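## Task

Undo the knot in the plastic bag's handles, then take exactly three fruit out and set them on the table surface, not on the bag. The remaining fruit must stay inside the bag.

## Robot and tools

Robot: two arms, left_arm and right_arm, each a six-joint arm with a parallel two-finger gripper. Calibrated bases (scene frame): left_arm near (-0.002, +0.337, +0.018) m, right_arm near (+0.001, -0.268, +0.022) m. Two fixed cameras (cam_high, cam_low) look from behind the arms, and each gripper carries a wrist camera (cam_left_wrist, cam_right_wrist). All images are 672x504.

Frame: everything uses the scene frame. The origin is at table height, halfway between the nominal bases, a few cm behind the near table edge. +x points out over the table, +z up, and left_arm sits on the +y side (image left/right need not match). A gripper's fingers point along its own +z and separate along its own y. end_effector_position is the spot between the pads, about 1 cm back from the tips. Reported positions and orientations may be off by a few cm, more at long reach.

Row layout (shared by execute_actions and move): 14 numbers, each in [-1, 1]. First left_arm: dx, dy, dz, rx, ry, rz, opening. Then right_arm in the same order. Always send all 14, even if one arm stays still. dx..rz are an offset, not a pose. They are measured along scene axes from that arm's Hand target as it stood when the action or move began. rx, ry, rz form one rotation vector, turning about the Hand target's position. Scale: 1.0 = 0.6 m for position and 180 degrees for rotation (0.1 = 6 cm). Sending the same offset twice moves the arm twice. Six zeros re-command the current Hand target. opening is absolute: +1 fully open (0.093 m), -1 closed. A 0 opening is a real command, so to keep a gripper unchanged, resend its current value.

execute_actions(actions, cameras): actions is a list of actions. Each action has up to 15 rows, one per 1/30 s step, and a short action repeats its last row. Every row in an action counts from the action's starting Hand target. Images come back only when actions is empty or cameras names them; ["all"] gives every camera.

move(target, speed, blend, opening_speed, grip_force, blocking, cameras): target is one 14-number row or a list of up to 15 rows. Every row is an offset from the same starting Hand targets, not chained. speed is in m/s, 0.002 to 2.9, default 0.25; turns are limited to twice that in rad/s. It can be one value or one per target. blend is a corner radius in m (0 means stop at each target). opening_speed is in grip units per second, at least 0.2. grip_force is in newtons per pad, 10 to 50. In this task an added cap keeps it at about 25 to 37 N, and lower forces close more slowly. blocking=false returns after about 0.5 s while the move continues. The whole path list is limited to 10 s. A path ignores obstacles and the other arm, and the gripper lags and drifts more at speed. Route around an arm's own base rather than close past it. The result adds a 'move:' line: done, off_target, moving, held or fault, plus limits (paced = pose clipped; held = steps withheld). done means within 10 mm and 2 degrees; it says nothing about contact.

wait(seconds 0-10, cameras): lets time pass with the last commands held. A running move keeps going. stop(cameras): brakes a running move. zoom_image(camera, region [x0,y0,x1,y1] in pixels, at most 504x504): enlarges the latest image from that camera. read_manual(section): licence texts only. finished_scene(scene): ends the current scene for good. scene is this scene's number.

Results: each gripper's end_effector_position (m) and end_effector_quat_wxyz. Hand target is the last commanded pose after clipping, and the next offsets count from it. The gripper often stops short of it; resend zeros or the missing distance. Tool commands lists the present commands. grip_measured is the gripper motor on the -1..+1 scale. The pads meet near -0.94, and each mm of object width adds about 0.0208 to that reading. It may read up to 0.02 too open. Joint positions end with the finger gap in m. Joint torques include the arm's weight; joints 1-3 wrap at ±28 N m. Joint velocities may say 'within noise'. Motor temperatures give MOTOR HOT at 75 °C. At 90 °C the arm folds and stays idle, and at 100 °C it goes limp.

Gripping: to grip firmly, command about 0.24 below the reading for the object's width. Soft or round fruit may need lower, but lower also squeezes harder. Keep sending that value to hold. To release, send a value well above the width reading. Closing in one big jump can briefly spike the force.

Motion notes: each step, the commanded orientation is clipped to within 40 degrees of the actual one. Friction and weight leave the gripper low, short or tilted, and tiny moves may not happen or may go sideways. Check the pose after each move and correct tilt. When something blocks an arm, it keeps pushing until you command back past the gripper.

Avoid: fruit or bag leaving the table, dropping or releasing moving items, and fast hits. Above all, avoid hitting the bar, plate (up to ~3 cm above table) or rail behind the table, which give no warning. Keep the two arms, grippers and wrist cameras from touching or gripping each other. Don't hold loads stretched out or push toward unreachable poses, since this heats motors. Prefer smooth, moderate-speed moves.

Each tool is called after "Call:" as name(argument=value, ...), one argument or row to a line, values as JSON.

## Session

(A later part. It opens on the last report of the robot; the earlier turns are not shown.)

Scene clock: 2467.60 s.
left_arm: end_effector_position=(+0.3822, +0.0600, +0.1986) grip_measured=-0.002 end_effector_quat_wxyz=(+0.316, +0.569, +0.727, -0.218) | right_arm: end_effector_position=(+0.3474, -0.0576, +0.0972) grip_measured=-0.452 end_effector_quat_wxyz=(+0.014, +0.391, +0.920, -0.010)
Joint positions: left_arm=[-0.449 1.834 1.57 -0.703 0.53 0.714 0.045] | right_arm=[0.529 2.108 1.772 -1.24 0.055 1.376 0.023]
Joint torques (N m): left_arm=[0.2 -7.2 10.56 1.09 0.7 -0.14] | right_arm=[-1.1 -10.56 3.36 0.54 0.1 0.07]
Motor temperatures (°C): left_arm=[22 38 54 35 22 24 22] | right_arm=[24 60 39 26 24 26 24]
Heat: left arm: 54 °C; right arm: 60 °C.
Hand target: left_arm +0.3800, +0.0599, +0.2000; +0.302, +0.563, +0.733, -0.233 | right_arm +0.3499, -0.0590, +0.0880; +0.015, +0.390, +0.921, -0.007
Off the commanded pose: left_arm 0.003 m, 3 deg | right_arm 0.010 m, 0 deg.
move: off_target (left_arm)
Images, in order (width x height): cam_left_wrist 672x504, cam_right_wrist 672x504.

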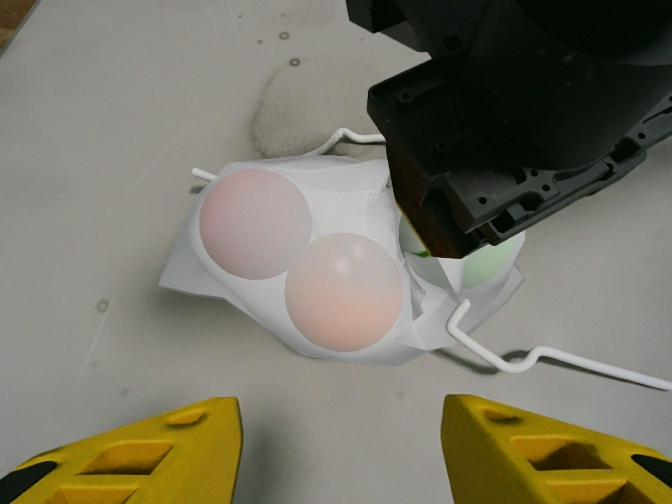

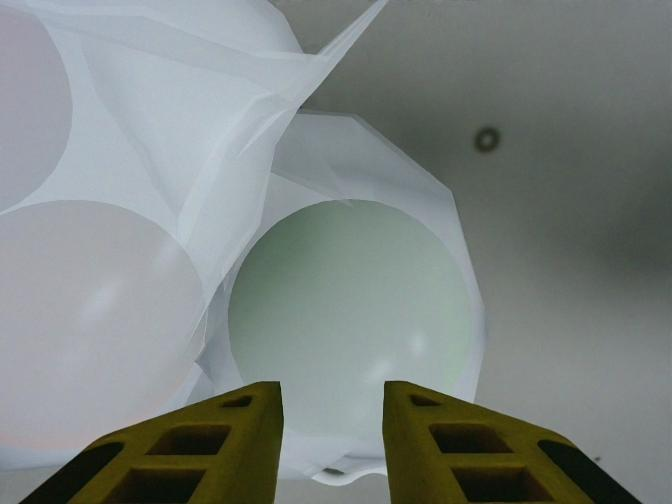

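Call:
move(
  target=[
    [0,0,0,0,0,0,0.0,0,0,-0.0083,0,0,0,-0.45],
    [0,0,0,0,0,0,0.0,0,0,-0.0083,0,0,0,-1],
  ],
  speed=0.05,
  opening_speed=0.4,
  cameras=["cam_right_wrist","cam_left_wrist"],
)

Scene clock: 2476.63 s.
left_arm: end_effector_position=(+0.3822, +0.0600, +0.1986) grip_measured=-0.002 end_effector_quat_wxyz=(+0.316, +0.569, +0.727, -0.218) | right_arm: end_effector_position=(+0.3615, -0.0485, +0.0982) grip_measured=-0.979 end_effector_quat_wxyz=(+0.036, +0.392, +0.919, +0.023)
Joint positions: left_arm=[-0.449 1.834 1.57 -0.703 0.53 0.714 0.045] | right_arm=[0.529 2.099 1.759 -1.158 0.055 1.376 0]
Joint torques (N m): left_arm=[0.24 -7.28 10.58 1.09 0.69 -0.11] | right_arm=[-1.09 -9.72 3.48 0.14 0.09 0.03]
Motor temperatures (°C): left_arm=[22 38 54 34 22 24 22] | right_arm=[24 60 38 26 24 26 24]
Heat: left arm: 54 °C; right arm: 60 °C.
Hand target: left_arm +0.3800, +0.0599, +0.2000; +0.302, +0.563, +0.733, -0.233 | right_arm +0.3500, -0.0590, +0.0832; +0.016, +0.390, +0.921, -0.007
Off the commanded pose: left_arm 0.003 m, 3 deg | right_arm 0.022 m, 4 deg.
move: off_target (left_arm, right_arm); target 2's new opening was sent with right_arm's hand 0.014 m and 0 deg from that target
Images, in order (width x height): cam_left_wrist 672x504, cam_right_wrist 672x504.

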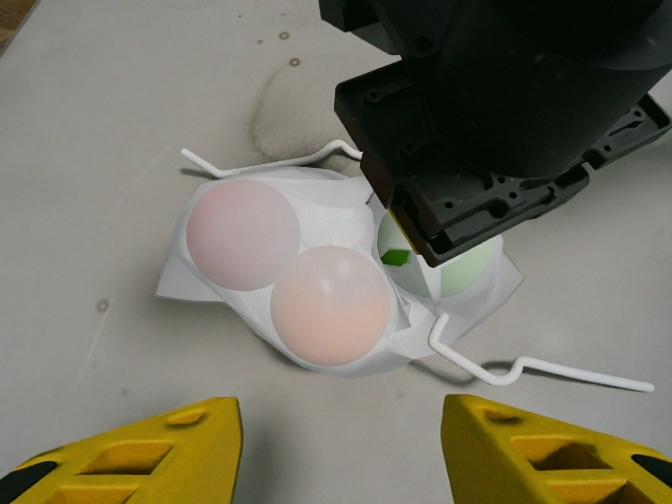

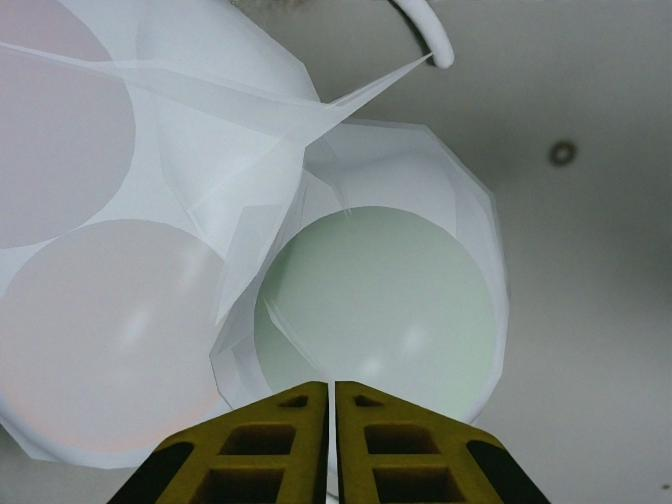

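Call:
move(
  target=[0,0,0,0,0,0,0.0,0,0,0.075,0,0,0,-1],
  speed=0.08,
  cameras=["cam_right_wrist","cam_left_wrist"],
)

Scene clock: 2480.97 s.
left_arm: end_effector_position=(+0.3822, +0.0600, +0.1986) grip_measured=-0.002 end_effector_quat_wxyz=(+0.316, +0.569, +0.727, -0.218) | right_arm: end_effector_position=(+0.3463, -0.0589, +0.1221) grip_measured=-0.981 end_effector_quat_wxyz=(+0.013, +0.391, +0.920, -0.011)
Joint positions: left_arm=[-0.449 1.834 1.57 -0.703 0.53 0.714 0.045] | right_arm=[0.529 2.099 1.857 -1.336 0.055 1.376 0]
Joint torques (N m): left_arm=[0.17 -7.24 10.59 1.07 0.69 -0.13] | right_arm=[-0.73 -10.54 8.53 0.05 0.09 0.03]
Motor temperatures (°C): left_arm=[22 38 54 34 22 24 22] | right_arm=[24 60 38 26 24 26 24]
Heat: left arm: 54 °C; right arm: 60 °C.
Hand target: left_arm +0.3800, +0.0599, +0.2000; +0.302, +0.563, +0.733, -0.233 | right_arm +0.3500, -0.0590, +0.1281; +0.016, +0.390, +0.921, -0.007
Off the commanded pose: left_arm 0.003 m, 3 deg | right_arm 0.007 m, 1 deg.
move: off_target (left_arm)
Images, in order (width x height): cam_left_wrist 672x504, cam_right_wrist 672x504.

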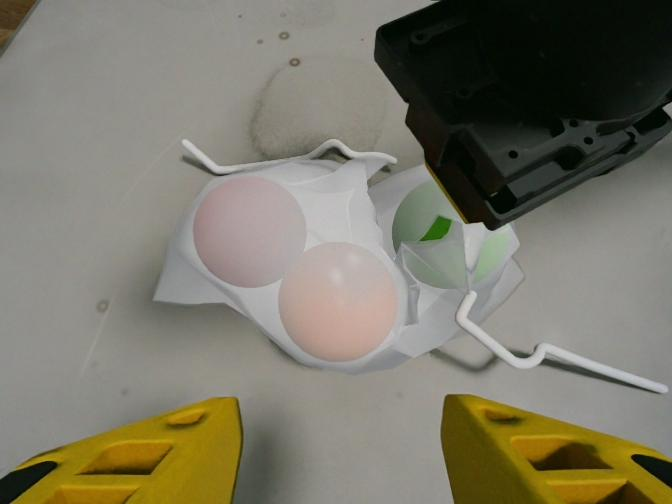

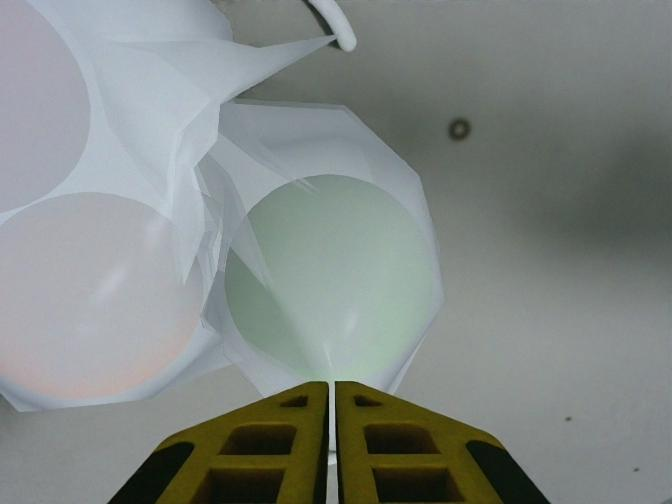

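Call:
move(
  target=[
    [0,0,0,0,0,0,0.0,-0.025,-0.015,0.045,0,0,0,-1],
    [0,0,0,0,0,0,0.0,-0.125,-0.085,0.0367,0,0,0,-1],
  ],
  speed=0.08,
  blend=[0.01,0],
  cameras=["cam_right_wrist","cam_left_wrist","cam_high"],
)

Scene clock: 2490.43 s.
left_arm: end_effector_position=(+0.3822, +0.0600, +0.1986) grip_measured=-0.002 end_effector_quat_wxyz=(+0.316, +0.569, +0.727, -0.218) | right_arm: end_effector_position=(+0.2742, -0.1079, +0.1441) grip_measured=-0.981 end_effector_quat_wxyz=(+0.006, +0.391, +0.920, -0.020)
Joint positions: left_arm=[-0.449 1.834 1.57 -0.703 0.53 0.714 0.045] | right_arm=[0.524 1.768 1.493 -1.326 0.055 1.373 0]
Joint torques (N m): left_arm=[0.1 -7.27 10.58 1.08 0.67 -0.13] | right_arm=[-1.06 -10.62 4.86 0.23 0.1 0.06]
Motor temperatures (°C): left_arm=[22 38 55 34 22 24 22] | right_arm=[24 62 38 26 24 26 24]
Heat: left arm: 55 °C; right arm: 62 °C.
Hand target: left_arm +0.3800, +0.0599, +0.2000; +0.302, +0.563, +0.733, -0.233 | right_arm +0.2750, -0.1100, +0.1501; +0.015, +0.391, +0.920, -0.007
Off the commanded pose: left_arm 0.003 m, 3 deg | right_arm 0.006 m, 2 deg.
move: off_target (left_arm)
Images, in order (width x height): cam_high 672x504, cam_left_wrist 672x504, cam_right_wrist 672x504.

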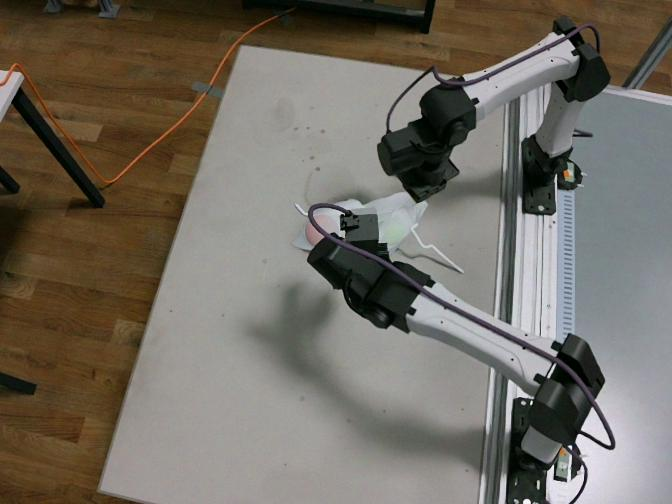

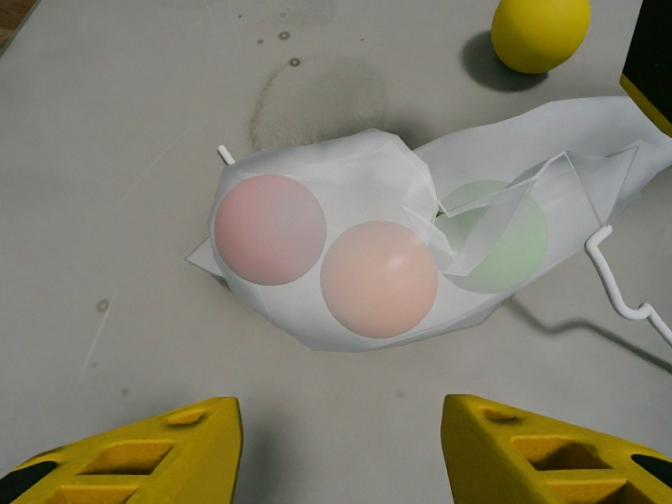

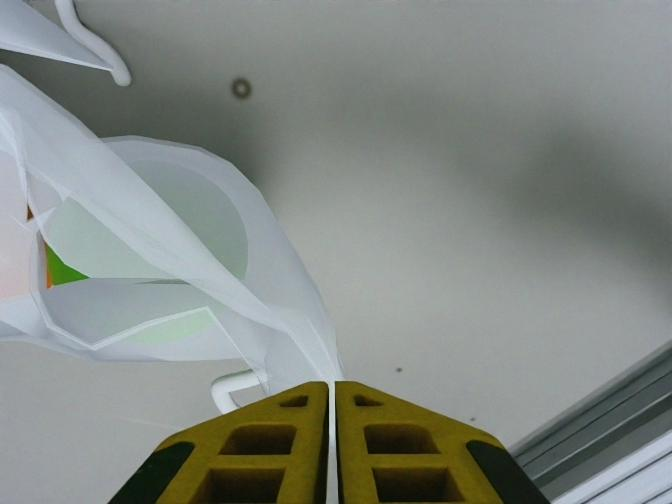

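Call:
zoom_image(
  camera="cam_left_wrist",
  region=[180, 80, 672, 380],
)

Call:
zoom_image(
  camera="cam_right_wrist",
  region=[0, 40, 400, 440],
)

Scaled by 1.024 from the camera's 672x504 image, which has a finer 960x720 frame.

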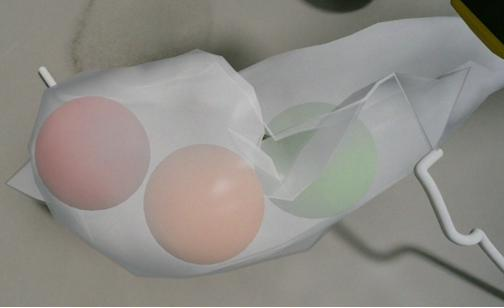

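Scaled by 1.260 from the camera's 672x504 image, which has a finer 960x720 frame.

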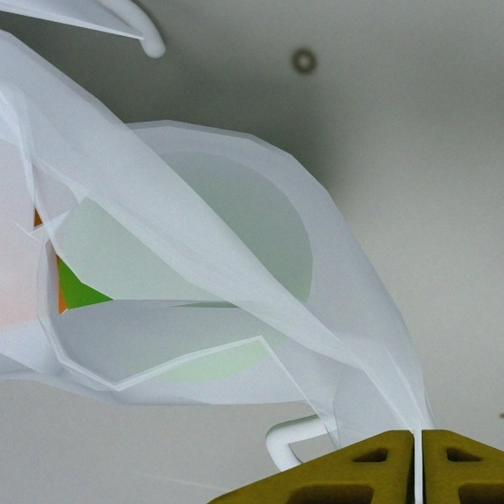

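Call:
move(
  target=[0.03,-0.06,-0.02,0,0,0,0.0,0,0,0,0,0,0,-1],
  speed=0.15,
  cameras=["cam_left_wrist"],
)

Call:
zoom_image(
  camera="cam_left_wrist",
  region=[320, 80, 672, 380],
)

Scene clock: 2505.70 s.
left_arm: end_effector_position=(+0.3945, +0.0277, +0.1842) grip_measured=-0.002 end_effector_quat_wxyz=(+0.300, +0.566, +0.731, -0.234) | right_arm: end_effector_position=(+0.2743, -0.1078, +0.1441) grip_measured=-0.981 end_effector_quat_wxyz=(+0.006, +0.391, +0.920, -0.020)
Joint positions: left_arm=[-0.496 1.961 1.687 -0.703 0.53 0.659 0.045] | right_arm=[0.524 1.768 1.493 -1.325 0.055 1.373 0]
Joint torques (N m): left_arm=[-0.8 -8.25 10.66 1.44 0.31 -0.11] | right_arm=[-0.96 -10.67 4.86 0.28 0.09 0.05]
Motor temperatures (°C): left_arm=[22 38 55 34 22 24 22] | right_arm=[24 63 38 26 24 26 25]
Heat: left arm: 55 °C; right arm: 63 °C.
Hand target: left_arm +0.3979, +0.0239, +0.1879; +0.302, +0.563, +0.733, -0.233 | right_arm +0.2751, -0.1100, +0.1501; +0.016, +0.391, +0.920, -0.007
Off the commanded pose: left_arm 0.006 m, 0 deg | right_arm 0.006 m, 2 deg.
move: done
Images, in order (width x height): cam_left_wrist 672x504.

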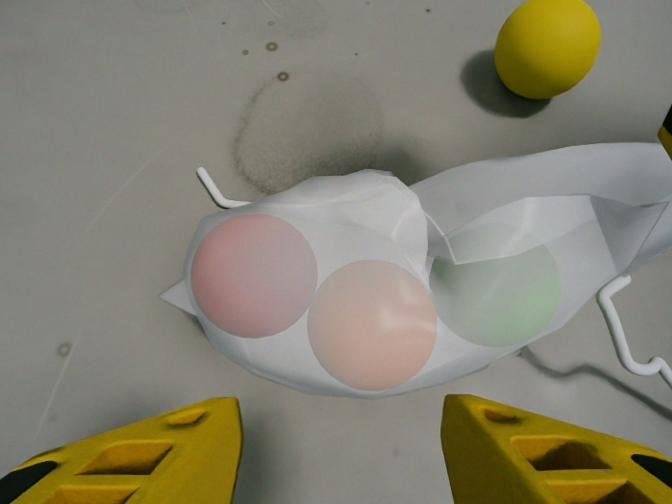

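Scaled by 1.432 from the camera's 672x504 image, which has a finer 960x720 frame.

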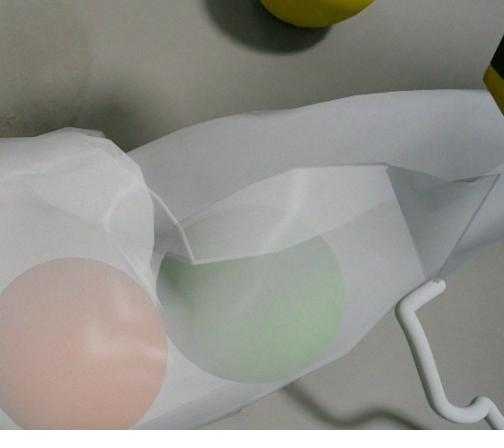

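Call:
zoom_image(
  camera="cam_left_wrist",
  region=[410, 170, 650, 350],
)

Call:
zoom_image(
  camera="cam_right_wrist",
  region=[0, 150, 340, 400],
)

Scaled by 2.100 from the camera's 672x504 image, which has a finer 960x720 frame.

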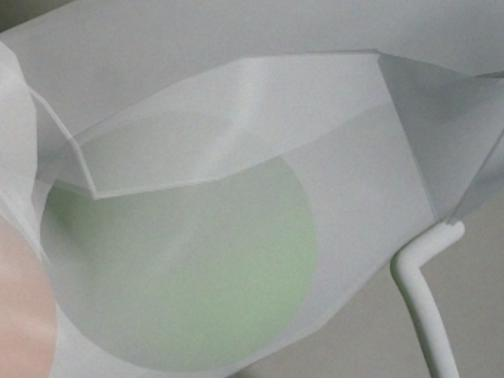

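This scene's latest camera images include none from cam_right_wrist. They are from: cam_left_wrist. cam_right_wrist's image comes with the result of a call that names it in "cameras".

Call:
execute_actions(
  actions=[],
  cameras=["all"],
)

Call:
zoom_image(
  camera="cam_right_wrist",
  region=[0, 100, 340, 400],
)

Call:
zoom_image(
  camera="cam_high",
  region=[270, 150, 470, 300],
)

Call:
zoom_image(
  camera="cam_low",
  region=[270, 220, 430, 330],
)

Scene clock: 2518.07 s.
left_arm: end_effector_position=(+0.3945, +0.0277, +0.1842) grip_measured=-0.002 end_effector_quat_wxyz=(+0.300, +0.566, +0.731, -0.235) | right_arm: end_effector_position=(+0.2743, -0.1078, +0.1441) grip_measured=-0.981 end_effector_quat_wxyz=(+0.006, +0.391, +0.920, -0.020)
Joint positions: left_arm=[-0.496 1.961 1.687 -0.703 0.53 0.659 0.045] | right_arm=[0.524 1.768 1.493 -1.325 0.055 1.373 0]
Joint velocities: within noise
Joint torques (N m): left_arm=[-0.65 -8.34 10.55 1.44 0.29 -0.13] | right_arm=[-0.98 -10.65 4.92 0.29 0.11 0.09]
Motor temperatures (°C): left_arm=[22 41 56 34 22 24 22] | right_arm=[24 64 38 25 24 26 25]
Heat: left arm: 56 °C; right arm: 64 °C.
Hand target: left_arm +0.3979, +0.0239, +0.1879; +0.302, +0.563, +0.733, -0.233 | right_arm +0.2751, -0.1100, +0.1501; +0.016, +0.391, +0.920, -0.007
Tool commands: left_gripper/opening=+0.0 right_gripper/opening=-1.0
Off the commanded pose: left_arm 0.006 m, 0 deg | right_arm 0.006 m, 2 deg.

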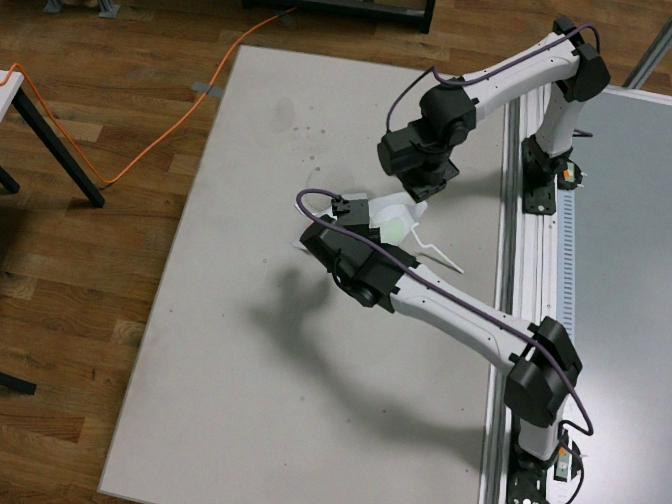

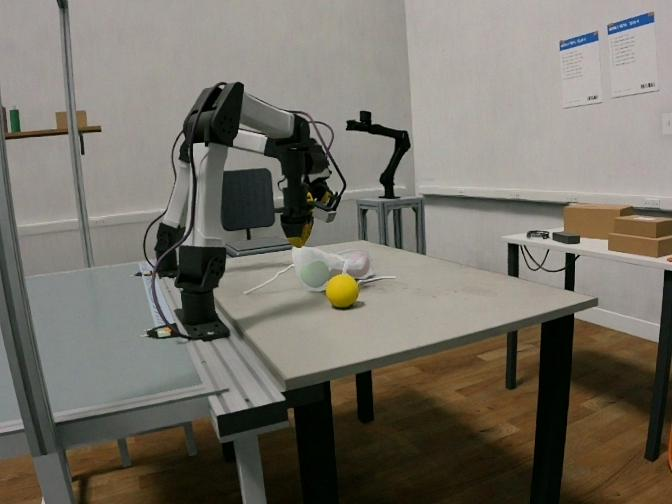

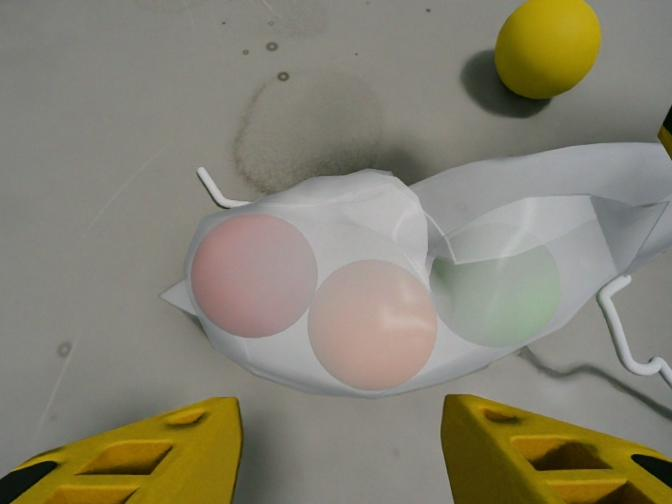

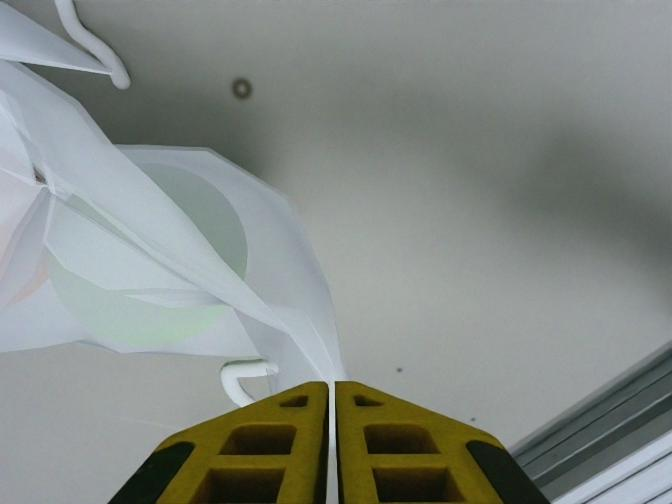

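Scaled by 1.482 from the camera's 672x504 image, which has a finer 960x720 frame.

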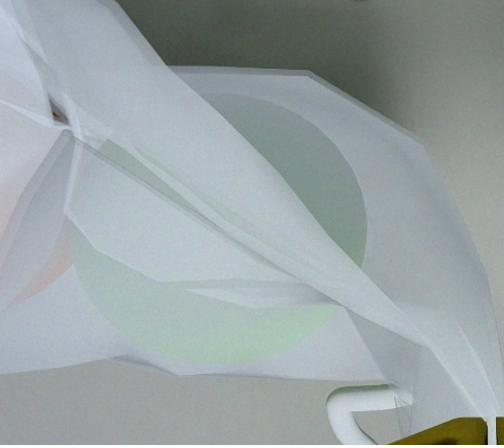

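Scaled by 2.520 from the camera's 672x504 image, which has a finer 960x720 frame.

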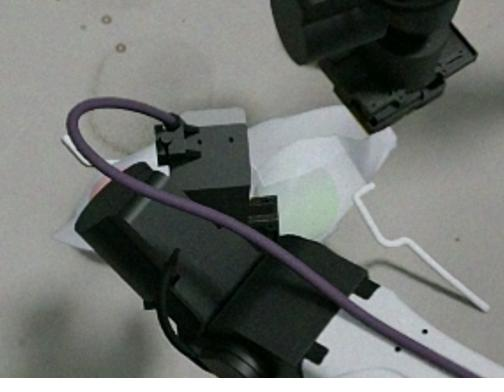

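Scaled by 3.150 from the camera's 672x504 image, which has a finer 960x720 frame.

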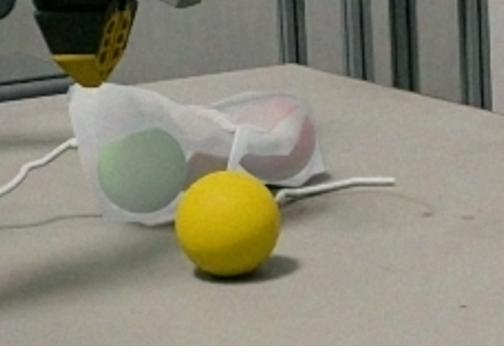

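Call:
move(
  target=[0,0,0,0,0,0,0.0,0,-0.025,-0.0833,0,0,0,-1],
  speed=0.1,
  cameras=["cam_left_wrist","cam_right_wrist"],
)

Call:
zoom_image(
  camera="cam_left_wrist",
  region=[380, 130, 672, 380],
)

Scene clock: 2567.97 s.
left_arm: end_effector_position=(+0.3945, +0.0277, +0.1842) grip_measured=-0.002 end_effector_quat_wxyz=(+0.300, +0.566, +0.731, -0.235) | right_arm: end_effector_position=(+0.2731, -0.1237, +0.0933) grip_measured=-0.981 end_effector_quat_wxyz=(+0.005, +0.391, +0.920, -0.022)
Joint positions: left_arm=[-0.496 1.961 1.687 -0.703 0.53 0.659 0.045] | right_arm=[0.479 1.763 1.283 -1.124 0.055 1.328 0]
Joint torques (N m): left_arm=[-0.62 -8.29 10.47 1.43 0.3 -0.1] | right_arm=[-0.92 -10.7 4.83 0.24 0.11 0.01]
Motor temperatures (°C): left_arm=[22 44 58 34 22 24 22] | right_arm=[24 65 37 25 24 26 25]
Heat: left arm: 58 °C; right arm: 65 °C.
Hand target: left_arm +0.3979, +0.0239, +0.1879; +0.302, +0.563, +0.733, -0.233 | right_arm +0.2750, -0.1250, +0.1001; +0.015, +0.390, +0.921, -0.007
Off the commanded pose: left_arm 0.006 m, 0 deg | right_arm 0.007 m, 2 deg.
move: done
Images, in order (width x height): cam_left_wrist 672x504, cam_right_wrist 672x504.

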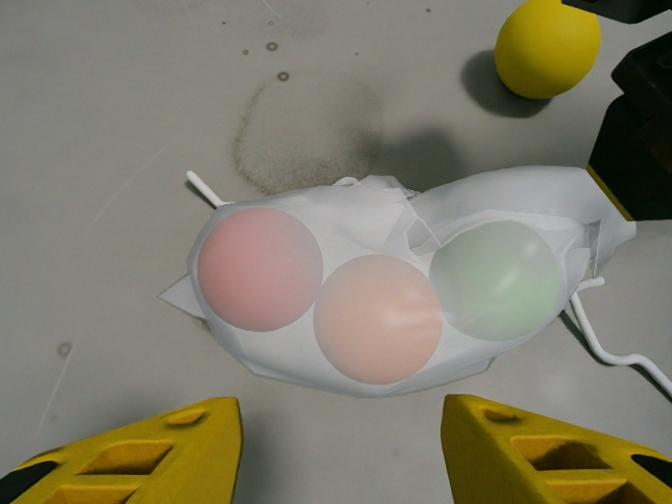

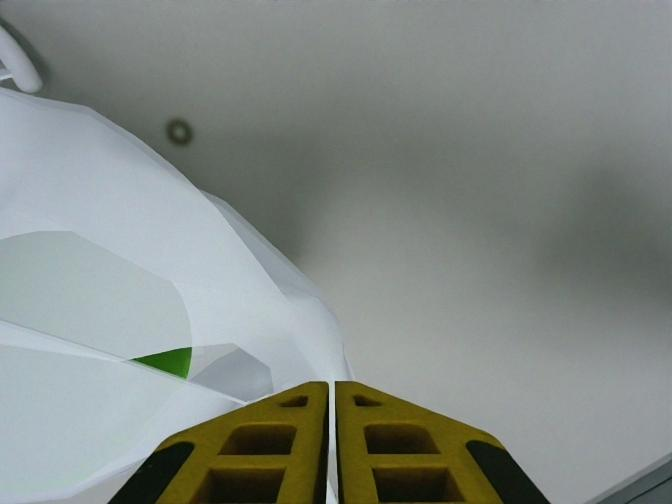

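Scaled by 1.726 from the camera's 672x504 image, which has a finer 960x720 frame.

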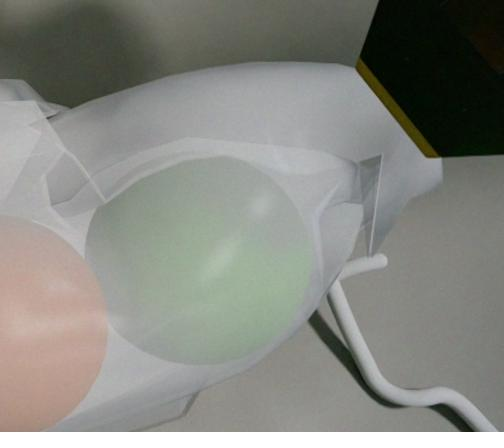

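Call:
move(
  target=[0,0,0,0,0,0,0.0,0.05,-0.0667,-0.0417,0,0,0,-1],
  speed=0.1,
  cameras=["cam_left_wrist","cam_right_wrist"],
)

Call:
zoom_image(
  camera="cam_left_wrist",
  region=[380, 130, 672, 380],
)

Scene clock: 2583.00 s.
left_arm: end_effector_position=(+0.3945, +0.0277, +0.1842) grip_measured=-0.002 end_effector_quat_wxyz=(+0.300, +0.566, +0.731, -0.235) | right_arm: end_effector_position=(+0.3059, -0.1640, +0.0852) grip_measured=-0.981 end_effector_quat_wxyz=(+0.023, +0.393, +0.919, -0.001)
Joint positions: left_arm=[-0.496 1.961 1.687 -0.703 0.53 0.659 0.045] | right_arm=[0.318 1.763 1.255 -1.03 0.055 1.17 0]
Joint torques (N m): left_arm=[-0.66 -8.34 10.44 1.44 0.31 -0.12] | right_arm=[-0.65 -6 4.98 0.39 0.07 0.02]
Motor temperatures (°C): left_arm=[22 44 58 34 22 24 22] | right_arm=[24 64 36 25 24 26 25]
Heat: left arm: 58 °C; right arm: 64 °C.
Hand target: left_arm +0.3979, +0.0239, +0.1879; +0.302, +0.563, +0.733, -0.233 | right_arm +0.3049, -0.1650, +0.0751; +0.015, +0.390, +0.921, -0.007
Off the commanded pose: left_arm 0.006 m, 0 deg | right_arm 0.010 m, 1 deg.
move: done
Images, in order (width x height): cam_left_wrist 672x504, cam_right_wrist 672x504.

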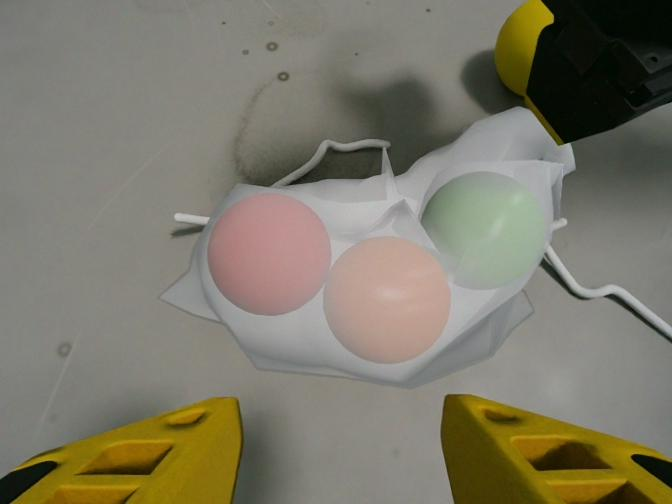

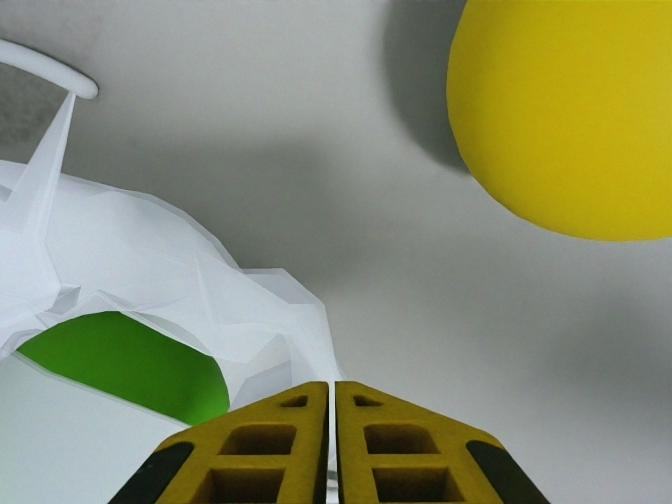

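Scaled by 1.726 from the camera's 672x504 image, which has a finer 960x720 frame.

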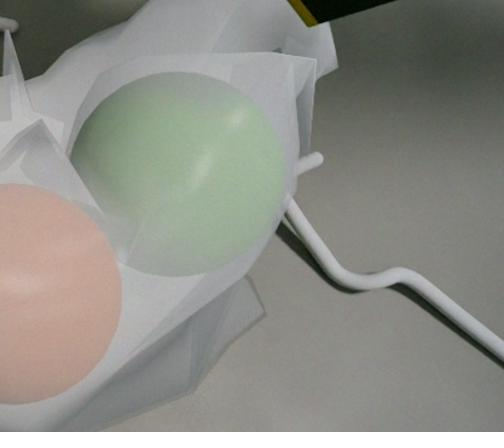

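Call:
move(
  target=[
    [0,0,0,0,0,0,0.0,0.003,0,-0.0667,0,0,0,-1],
    [0,0,0,0,0,0,0.0,0.003,0,-0.0667,0,0,0,-0.55],
    [0,0,0,0,0,0,0.0,0.003,0,0.1167,0,0,0,-0.55],
  ],
  speed=[0.1,0.1,0.12],
  opening_speed=0.5,
  cameras=["cam_left_wrist","cam_right_wrist"],
)

Call:
zoom_image(
  camera="cam_left_wrist",
  region=[380, 90, 672, 380],
)

Scene clock: 2624.87 s.
left_arm: end_effector_position=(+0.3945, +0.0277, +0.1842) grip_measured=-0.002 end_effector_quat_wxyz=(+0.300, +0.566, +0.731, -0.235) | right_arm: end_effector_position=(+0.3035, -0.1659, +0.1294) grip_measured=-0.553 end_effector_quat_wxyz=(+0.002, +0.390, +0.921, -0.022)
Joint positions: left_arm=[-0.496 1.961 1.687 -0.703 0.53 0.659 0.045] | right_arm=[0.318 1.776 1.449 -1.271 0.055 1.164 0.019]
Joint torques (N m): left_arm=[-0.66 -8.34 10.45 1.44 0.29 -0.11] | right_arm=[-0.53 -10.54 8.39 0.03 0.05 0.15]
Motor temperatures (°C): left_arm=[22 44 59 34 22 24 22] | right_arm=[24 56 36 25 24 26 25]
Heat: left arm: 59 °C; right arm: 56 °C.
Hand target: left_arm +0.3979, +0.0239, +0.1879; +0.302, +0.563, +0.733, -0.233 | right_arm +0.3068, -0.1650, +0.1451; +0.016, +0.390, +0.921, -0.007
Off the commanded pose: left_arm 0.006 m, 0 deg | right_arm 0.016 m, 2 deg.
move: off_target (right_arm)
Images, in order (width x height): cam_left_wrist 672x504, cam_right_wrist 672x504.

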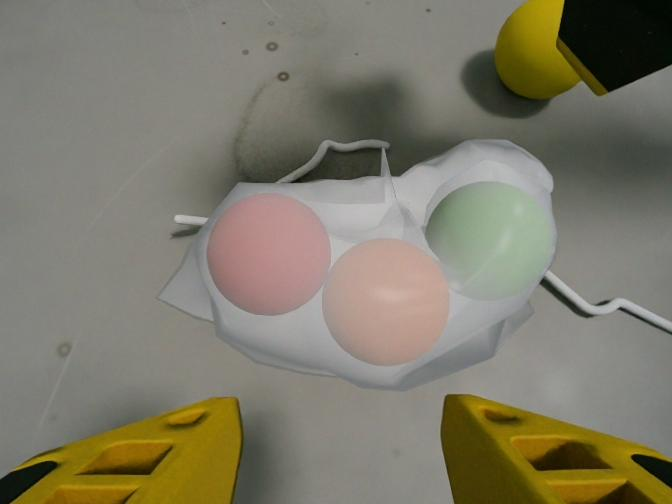

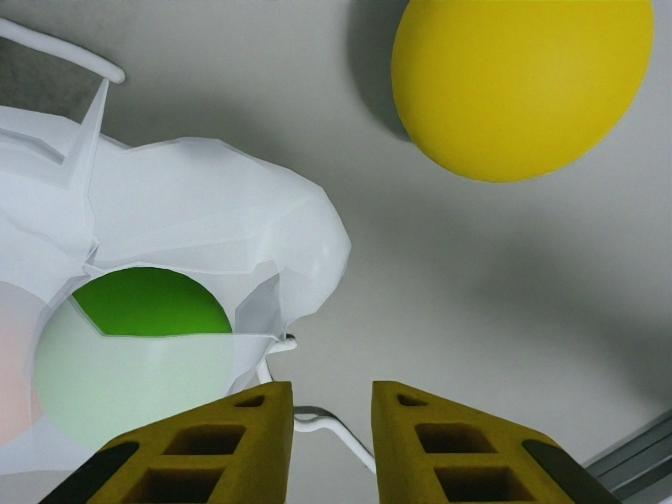

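Scaled by 1.726 from the camera's 672x504 image, which has a finer 960x720 frame.

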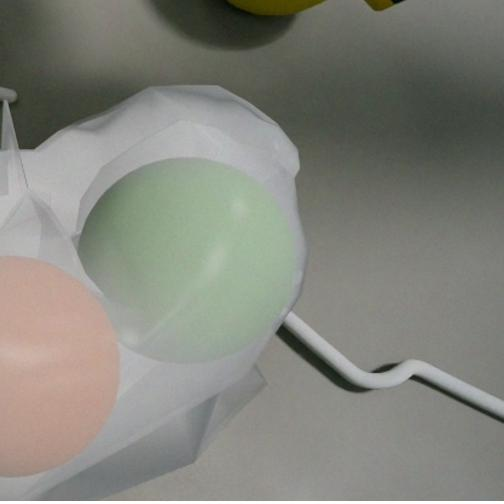

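Call:
move(
  target=[-0.1133,0.2433,0.02,0,0,0,0.0,0.0437,0.1367,-0.0168,0,0,0.2278,-0.5],
  speed=0.2,
  cameras=["cam_left_wrist","cam_right_wrist"],
)

Scene clock: 2660.37 s.
left_arm: end_effector_position=(+0.3433, +0.1690, +0.1976) grip_measured=-0.002 end_effector_quat_wxyz=(+0.310, +0.562, +0.735, -0.218) | right_arm: end_effector_position=(+0.3330, -0.0898, +0.1350) grip_measured=-0.503 end_effector_quat_wxyz=(+0.024, +0.054, +0.998, -0.003)
Joint positions: left_arm=[-0.189 1.599 1.327 -0.855 0.652 0.967 0.045] | right_arm=[0.479 1.944 1.684 -1.278 0.053 0.629 0.021]
Joint torques (N m): left_arm=[0.14 -8.01 6.46 0.83 0.81 0.2] | right_arm=[0.51 -7.73 8.8 0.15 -0.03 0.05]
Motor temperatures (°C): left_arm=[22 44 59 34 22 24 22] | right_arm=[24 58 40 24 24 26 25]
Heat: left arm: 59 °C; right arm: 58 °C.
Hand target: left_arm +0.3300, +0.1699, +0.1999; +0.302, +0.563, +0.733, -0.233 | right_arm +0.3331, -0.0830, +0.1350; +0.017, +0.043, +0.999, -0.001
Off the commanded pose: left_arm 0.014 m, 2 deg | right_arm 0.007 m, 1 deg.
move: off_target (left_arm)
Images, in order (width x height): cam_left_wrist 672x504, cam_right_wrist 672x504.

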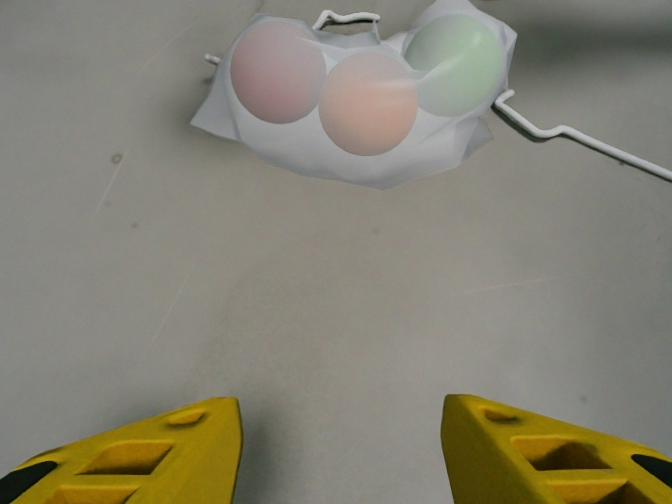

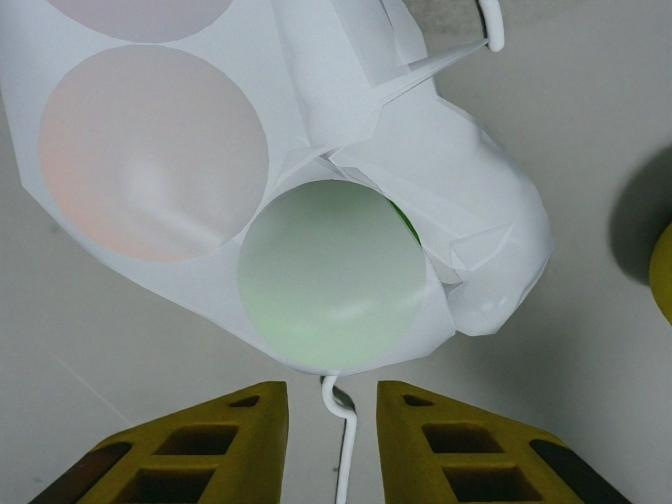

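Call:
move(
  target=[0,0,0,0,0,0,0.0,0.0,-0.005,-0.0683,0,0,0,-0.5],
  speed=0.08,
  cameras=["cam_right_wrist"],
)

Scene clock: 2667.43 s.
left_arm: end_effector_position=(+0.3431, +0.1690, +0.1976) grip_measured=-0.002 end_effector_quat_wxyz=(+0.310, +0.562, +0.735, -0.218) | right_arm: end_effector_position=(+0.3337, -0.0886, +0.1034) grip_measured=-0.503 end_effector_quat_wxyz=(+0.025, +0.049, +0.998, -0.003)
Joint positions: left_arm=[-0.189 1.599 1.327 -0.855 0.652 0.968 0.045] | right_arm=[0.479 1.956 1.575 -1.154 0.053 0.619 0.021]
Joint torques (N m): left_arm=[0.03 -8.01 6.53 0.81 0.82 0.18] | right_arm=[-0.18 -8.17 5.33 0.45 -0.01 0.04]
Motor temperatures (°C): left_arm=[22 42 57 33 22 24 22] | right_arm=[24 58 41 24 24 26 24]
Heat: left arm: 57 °C; right arm: 58 °C.
Hand target: left_arm +0.3300, +0.1698, +0.1999; +0.302, +0.563, +0.733, -0.233 | right_arm +0.3331, -0.0861, +0.0941; +0.017, +0.043, +0.999, -0.001
Off the commanded pose: left_arm 0.013 m, 2 deg | right_arm 0.010 m, 1 deg.
move: off_target (left_arm)
Images, in order (width x height): cam_right_wrist 672x504.

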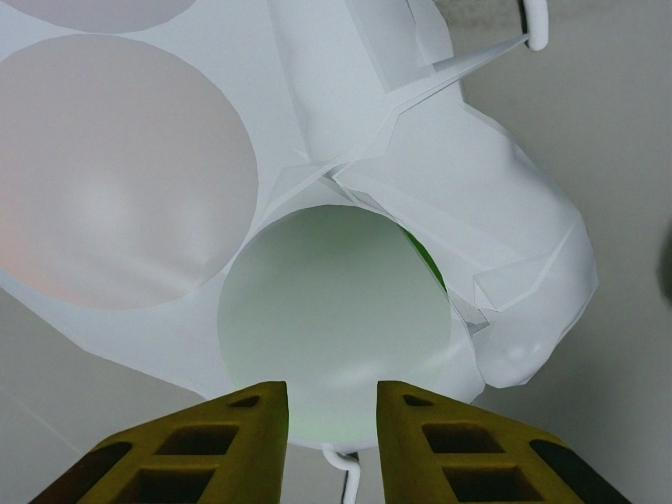

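Call:
move(
  target=[
    [0,0,0,0,0,0,0.0,-0.0083,0,-0.0133,0,0,0,-0.5],
    [0,0,0,0,0,0,0.0,-0.0083,0,-0.0133,0,0,0,-1],
  ],
  speed=0.05,
  opening_speed=0.35,
  cameras=["cam_right_wrist","cam_left_wrist"],
)

Scene clock: 2673.60 s.
left_arm: end_effector_position=(+0.3431, +0.1690, +0.1976) grip_measured=-0.002 end_effector_quat_wxyz=(+0.310, +0.562, +0.735, -0.218) | right_arm: end_effector_position=(+0.3418, -0.0838, +0.0986) grip_measured=-0.982 end_effector_quat_wxyz=(+0.043, +0.050, +0.998, +0.009)
Joint positions: left_arm=[-0.189 1.599 1.327 -0.855 0.652 0.968 0.045] | right_arm=[0.479 1.955 1.551 -1.088 0.053 0.619 0]
Joint torques (N m): left_arm=[0.1 -8.01 6.56 0.82 0.8 0.19] | right_arm=[0.35 -8.92 3.49 0.27 -0.02 0.1]
Motor temperatures (°C): left_arm=[22 41 56 33 22 24 22] | right_arm=[24 57 39 25 24 26 24]
Heat: left arm: 56 °C; right arm: 57 °C.
Hand target: left_arm +0.3300, +0.1698, +0.1999; +0.302, +0.563, +0.733, -0.233 | right_arm +0.3281, -0.0861, +0.0861; +0.017, +0.043, +0.999, -0.001
Off the commanded pose: left_arm 0.013 m, 2 deg | right_arm 0.019 m, 3 deg.
move: off_target (left_arm, right_arm); target 2's new opening was sent with right_arm's hand 0.015 m and 2 deg from that target
Images, in order (width x height): cam_left_wrist 672x504, cam_right_wrist 672x504.

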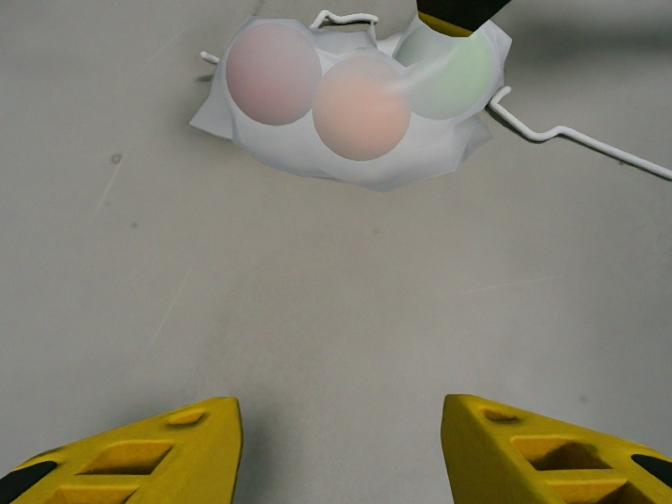

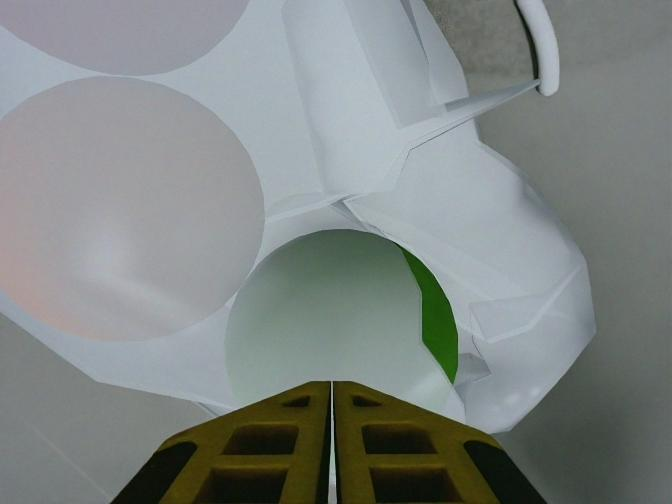

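Call:
move(
  target=[
    [0,0,0,0,0,0,0.0,0.01,0.01,0.0667,0,0,0,-1],
  ],
  speed=0.08,
  cameras=["cam_right_wrist"],
)

Scene clock: 2677.57 s.
left_arm: end_effector_position=(+0.3431, +0.1690, +0.1976) grip_measured=-0.002 end_effector_quat_wxyz=(+0.310, +0.562, +0.735, -0.218) | right_arm: end_effector_position=(+0.3356, -0.0880, +0.1270) grip_measured=-0.983 end_effector_quat_wxyz=(+0.025, +0.049, +0.998, -0.002)
Joint positions: left_arm=[-0.189 1.599 1.327 -0.855 0.652 0.968 0.045] | right_arm=[0.479 1.955 1.667 -1.247 0.052 0.619 0]
Joint torques (N m): left_arm=[0.02 -8.05 6.54 0.82 0.82 0.2] | right_arm=[1.11 -8.03 8.57 0.17 -0.03 0.16]
Motor temperatures (°C): left_arm=[22 41 55 33 22 24 22] | right_arm=[24 58 39 25 24 26 25]
Heat: left arm: 55 °C; right arm: 58 °C.
Hand target: left_arm +0.3300, +0.1698, +0.1999; +0.302, +0.563, +0.733, -0.233 | right_arm +0.3341, -0.0801, +0.1261; +0.017, +0.043, +0.999, -0.001
Off the commanded pose: left_arm 0.013 m, 2 deg | right_arm 0.008 m, 1 deg.
move: off_target (left_arm)
Images, in order (width x height): cam_right_wrist 672x504.

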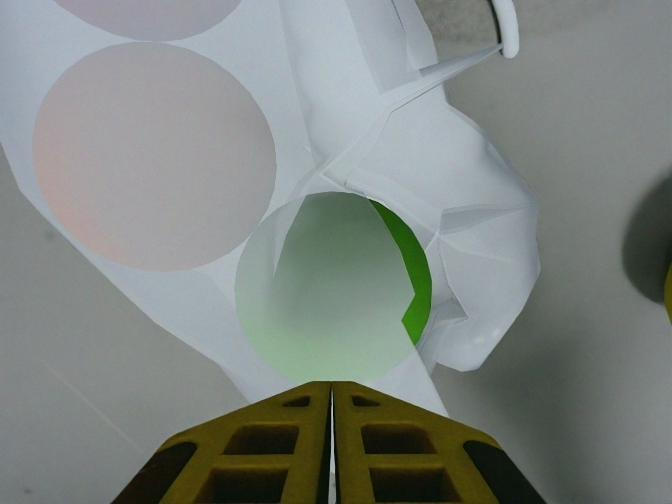

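Call:
move(
  target=[
    [0,0,0,0,0,0,0.0,0.01,0.0333,0.0317,0,0,0,-1],
    [0,0,0,0,0,0,0.0,0.03,0.1333,0.0233,0,0,0,-1],
  ],
  speed=0.08,
  blend=[0.015,0],
  cameras=["cam_right_wrist","cam_left_wrist","cam_low"],
)

Scene clock: 2683.17 s.
left_arm: end_effector_position=(+0.3431, +0.1690, +0.1976) grip_measured=-0.002 end_effector_quat_wxyz=(+0.310, +0.562, +0.735, -0.218) | right_arm: end_effector_position=(+0.3534, -0.0057, +0.1431) grip_measured=-0.983 end_effector_quat_wxyz=(+0.024, +0.043, +0.999, +0.000)
Joint positions: left_arm=[-0.189 1.599 1.327 -0.855 0.652 0.968 0.045] | right_arm=[0.622 2.236 2.154 -1.458 0.052 0.751 0]
Joint torques (N m): left_arm=[0.08 -8.02 6.58 0.8 0.83 0.19] | right_arm=[0.32 -9.78 8.72 0.13 0 0.2]
Motor temperatures (°C): left_arm=[22 40 55 33 22 24 22] | right_arm=[24 58 39 24 24 26 25]
Heat: left arm: 55 °C; right arm: 58 °C.
Hand target: left_arm +0.3300, +0.1698, +0.1999; +0.302, +0.563, +0.733, -0.233 | right_arm +0.3520, -0.0001, +0.1401; +0.017, +0.043, +0.999, -0.001
Off the commanded pose: left_arm 0.013 m, 2 deg | right_arm 0.006 m, 1 deg.
move: off_target (left_arm); blend cut to 0.0142 m at target 1
Images, in order (width x height): cam_low 672x504, cam_left_wrist 672x504, cam_right_wrist 672x504.

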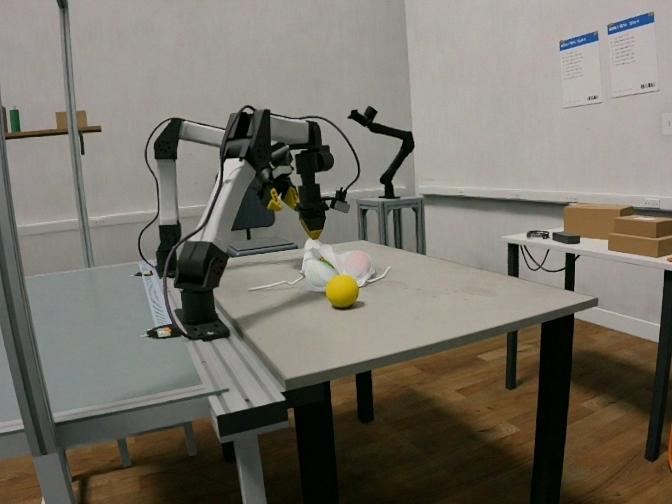

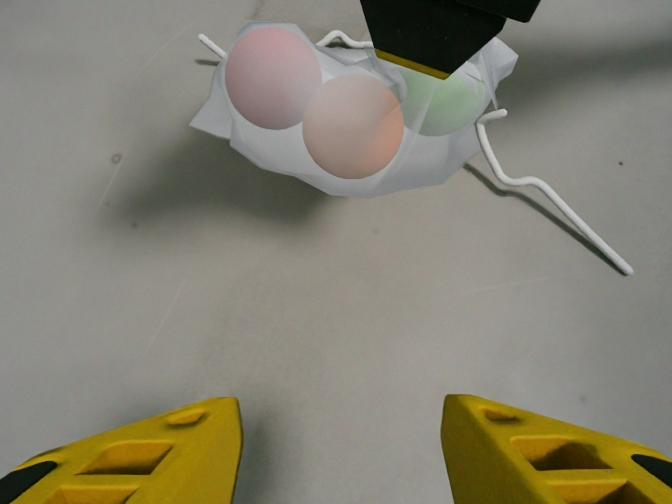

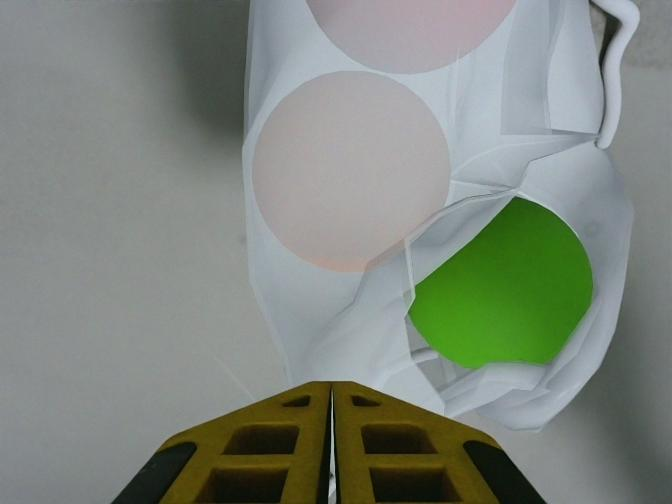

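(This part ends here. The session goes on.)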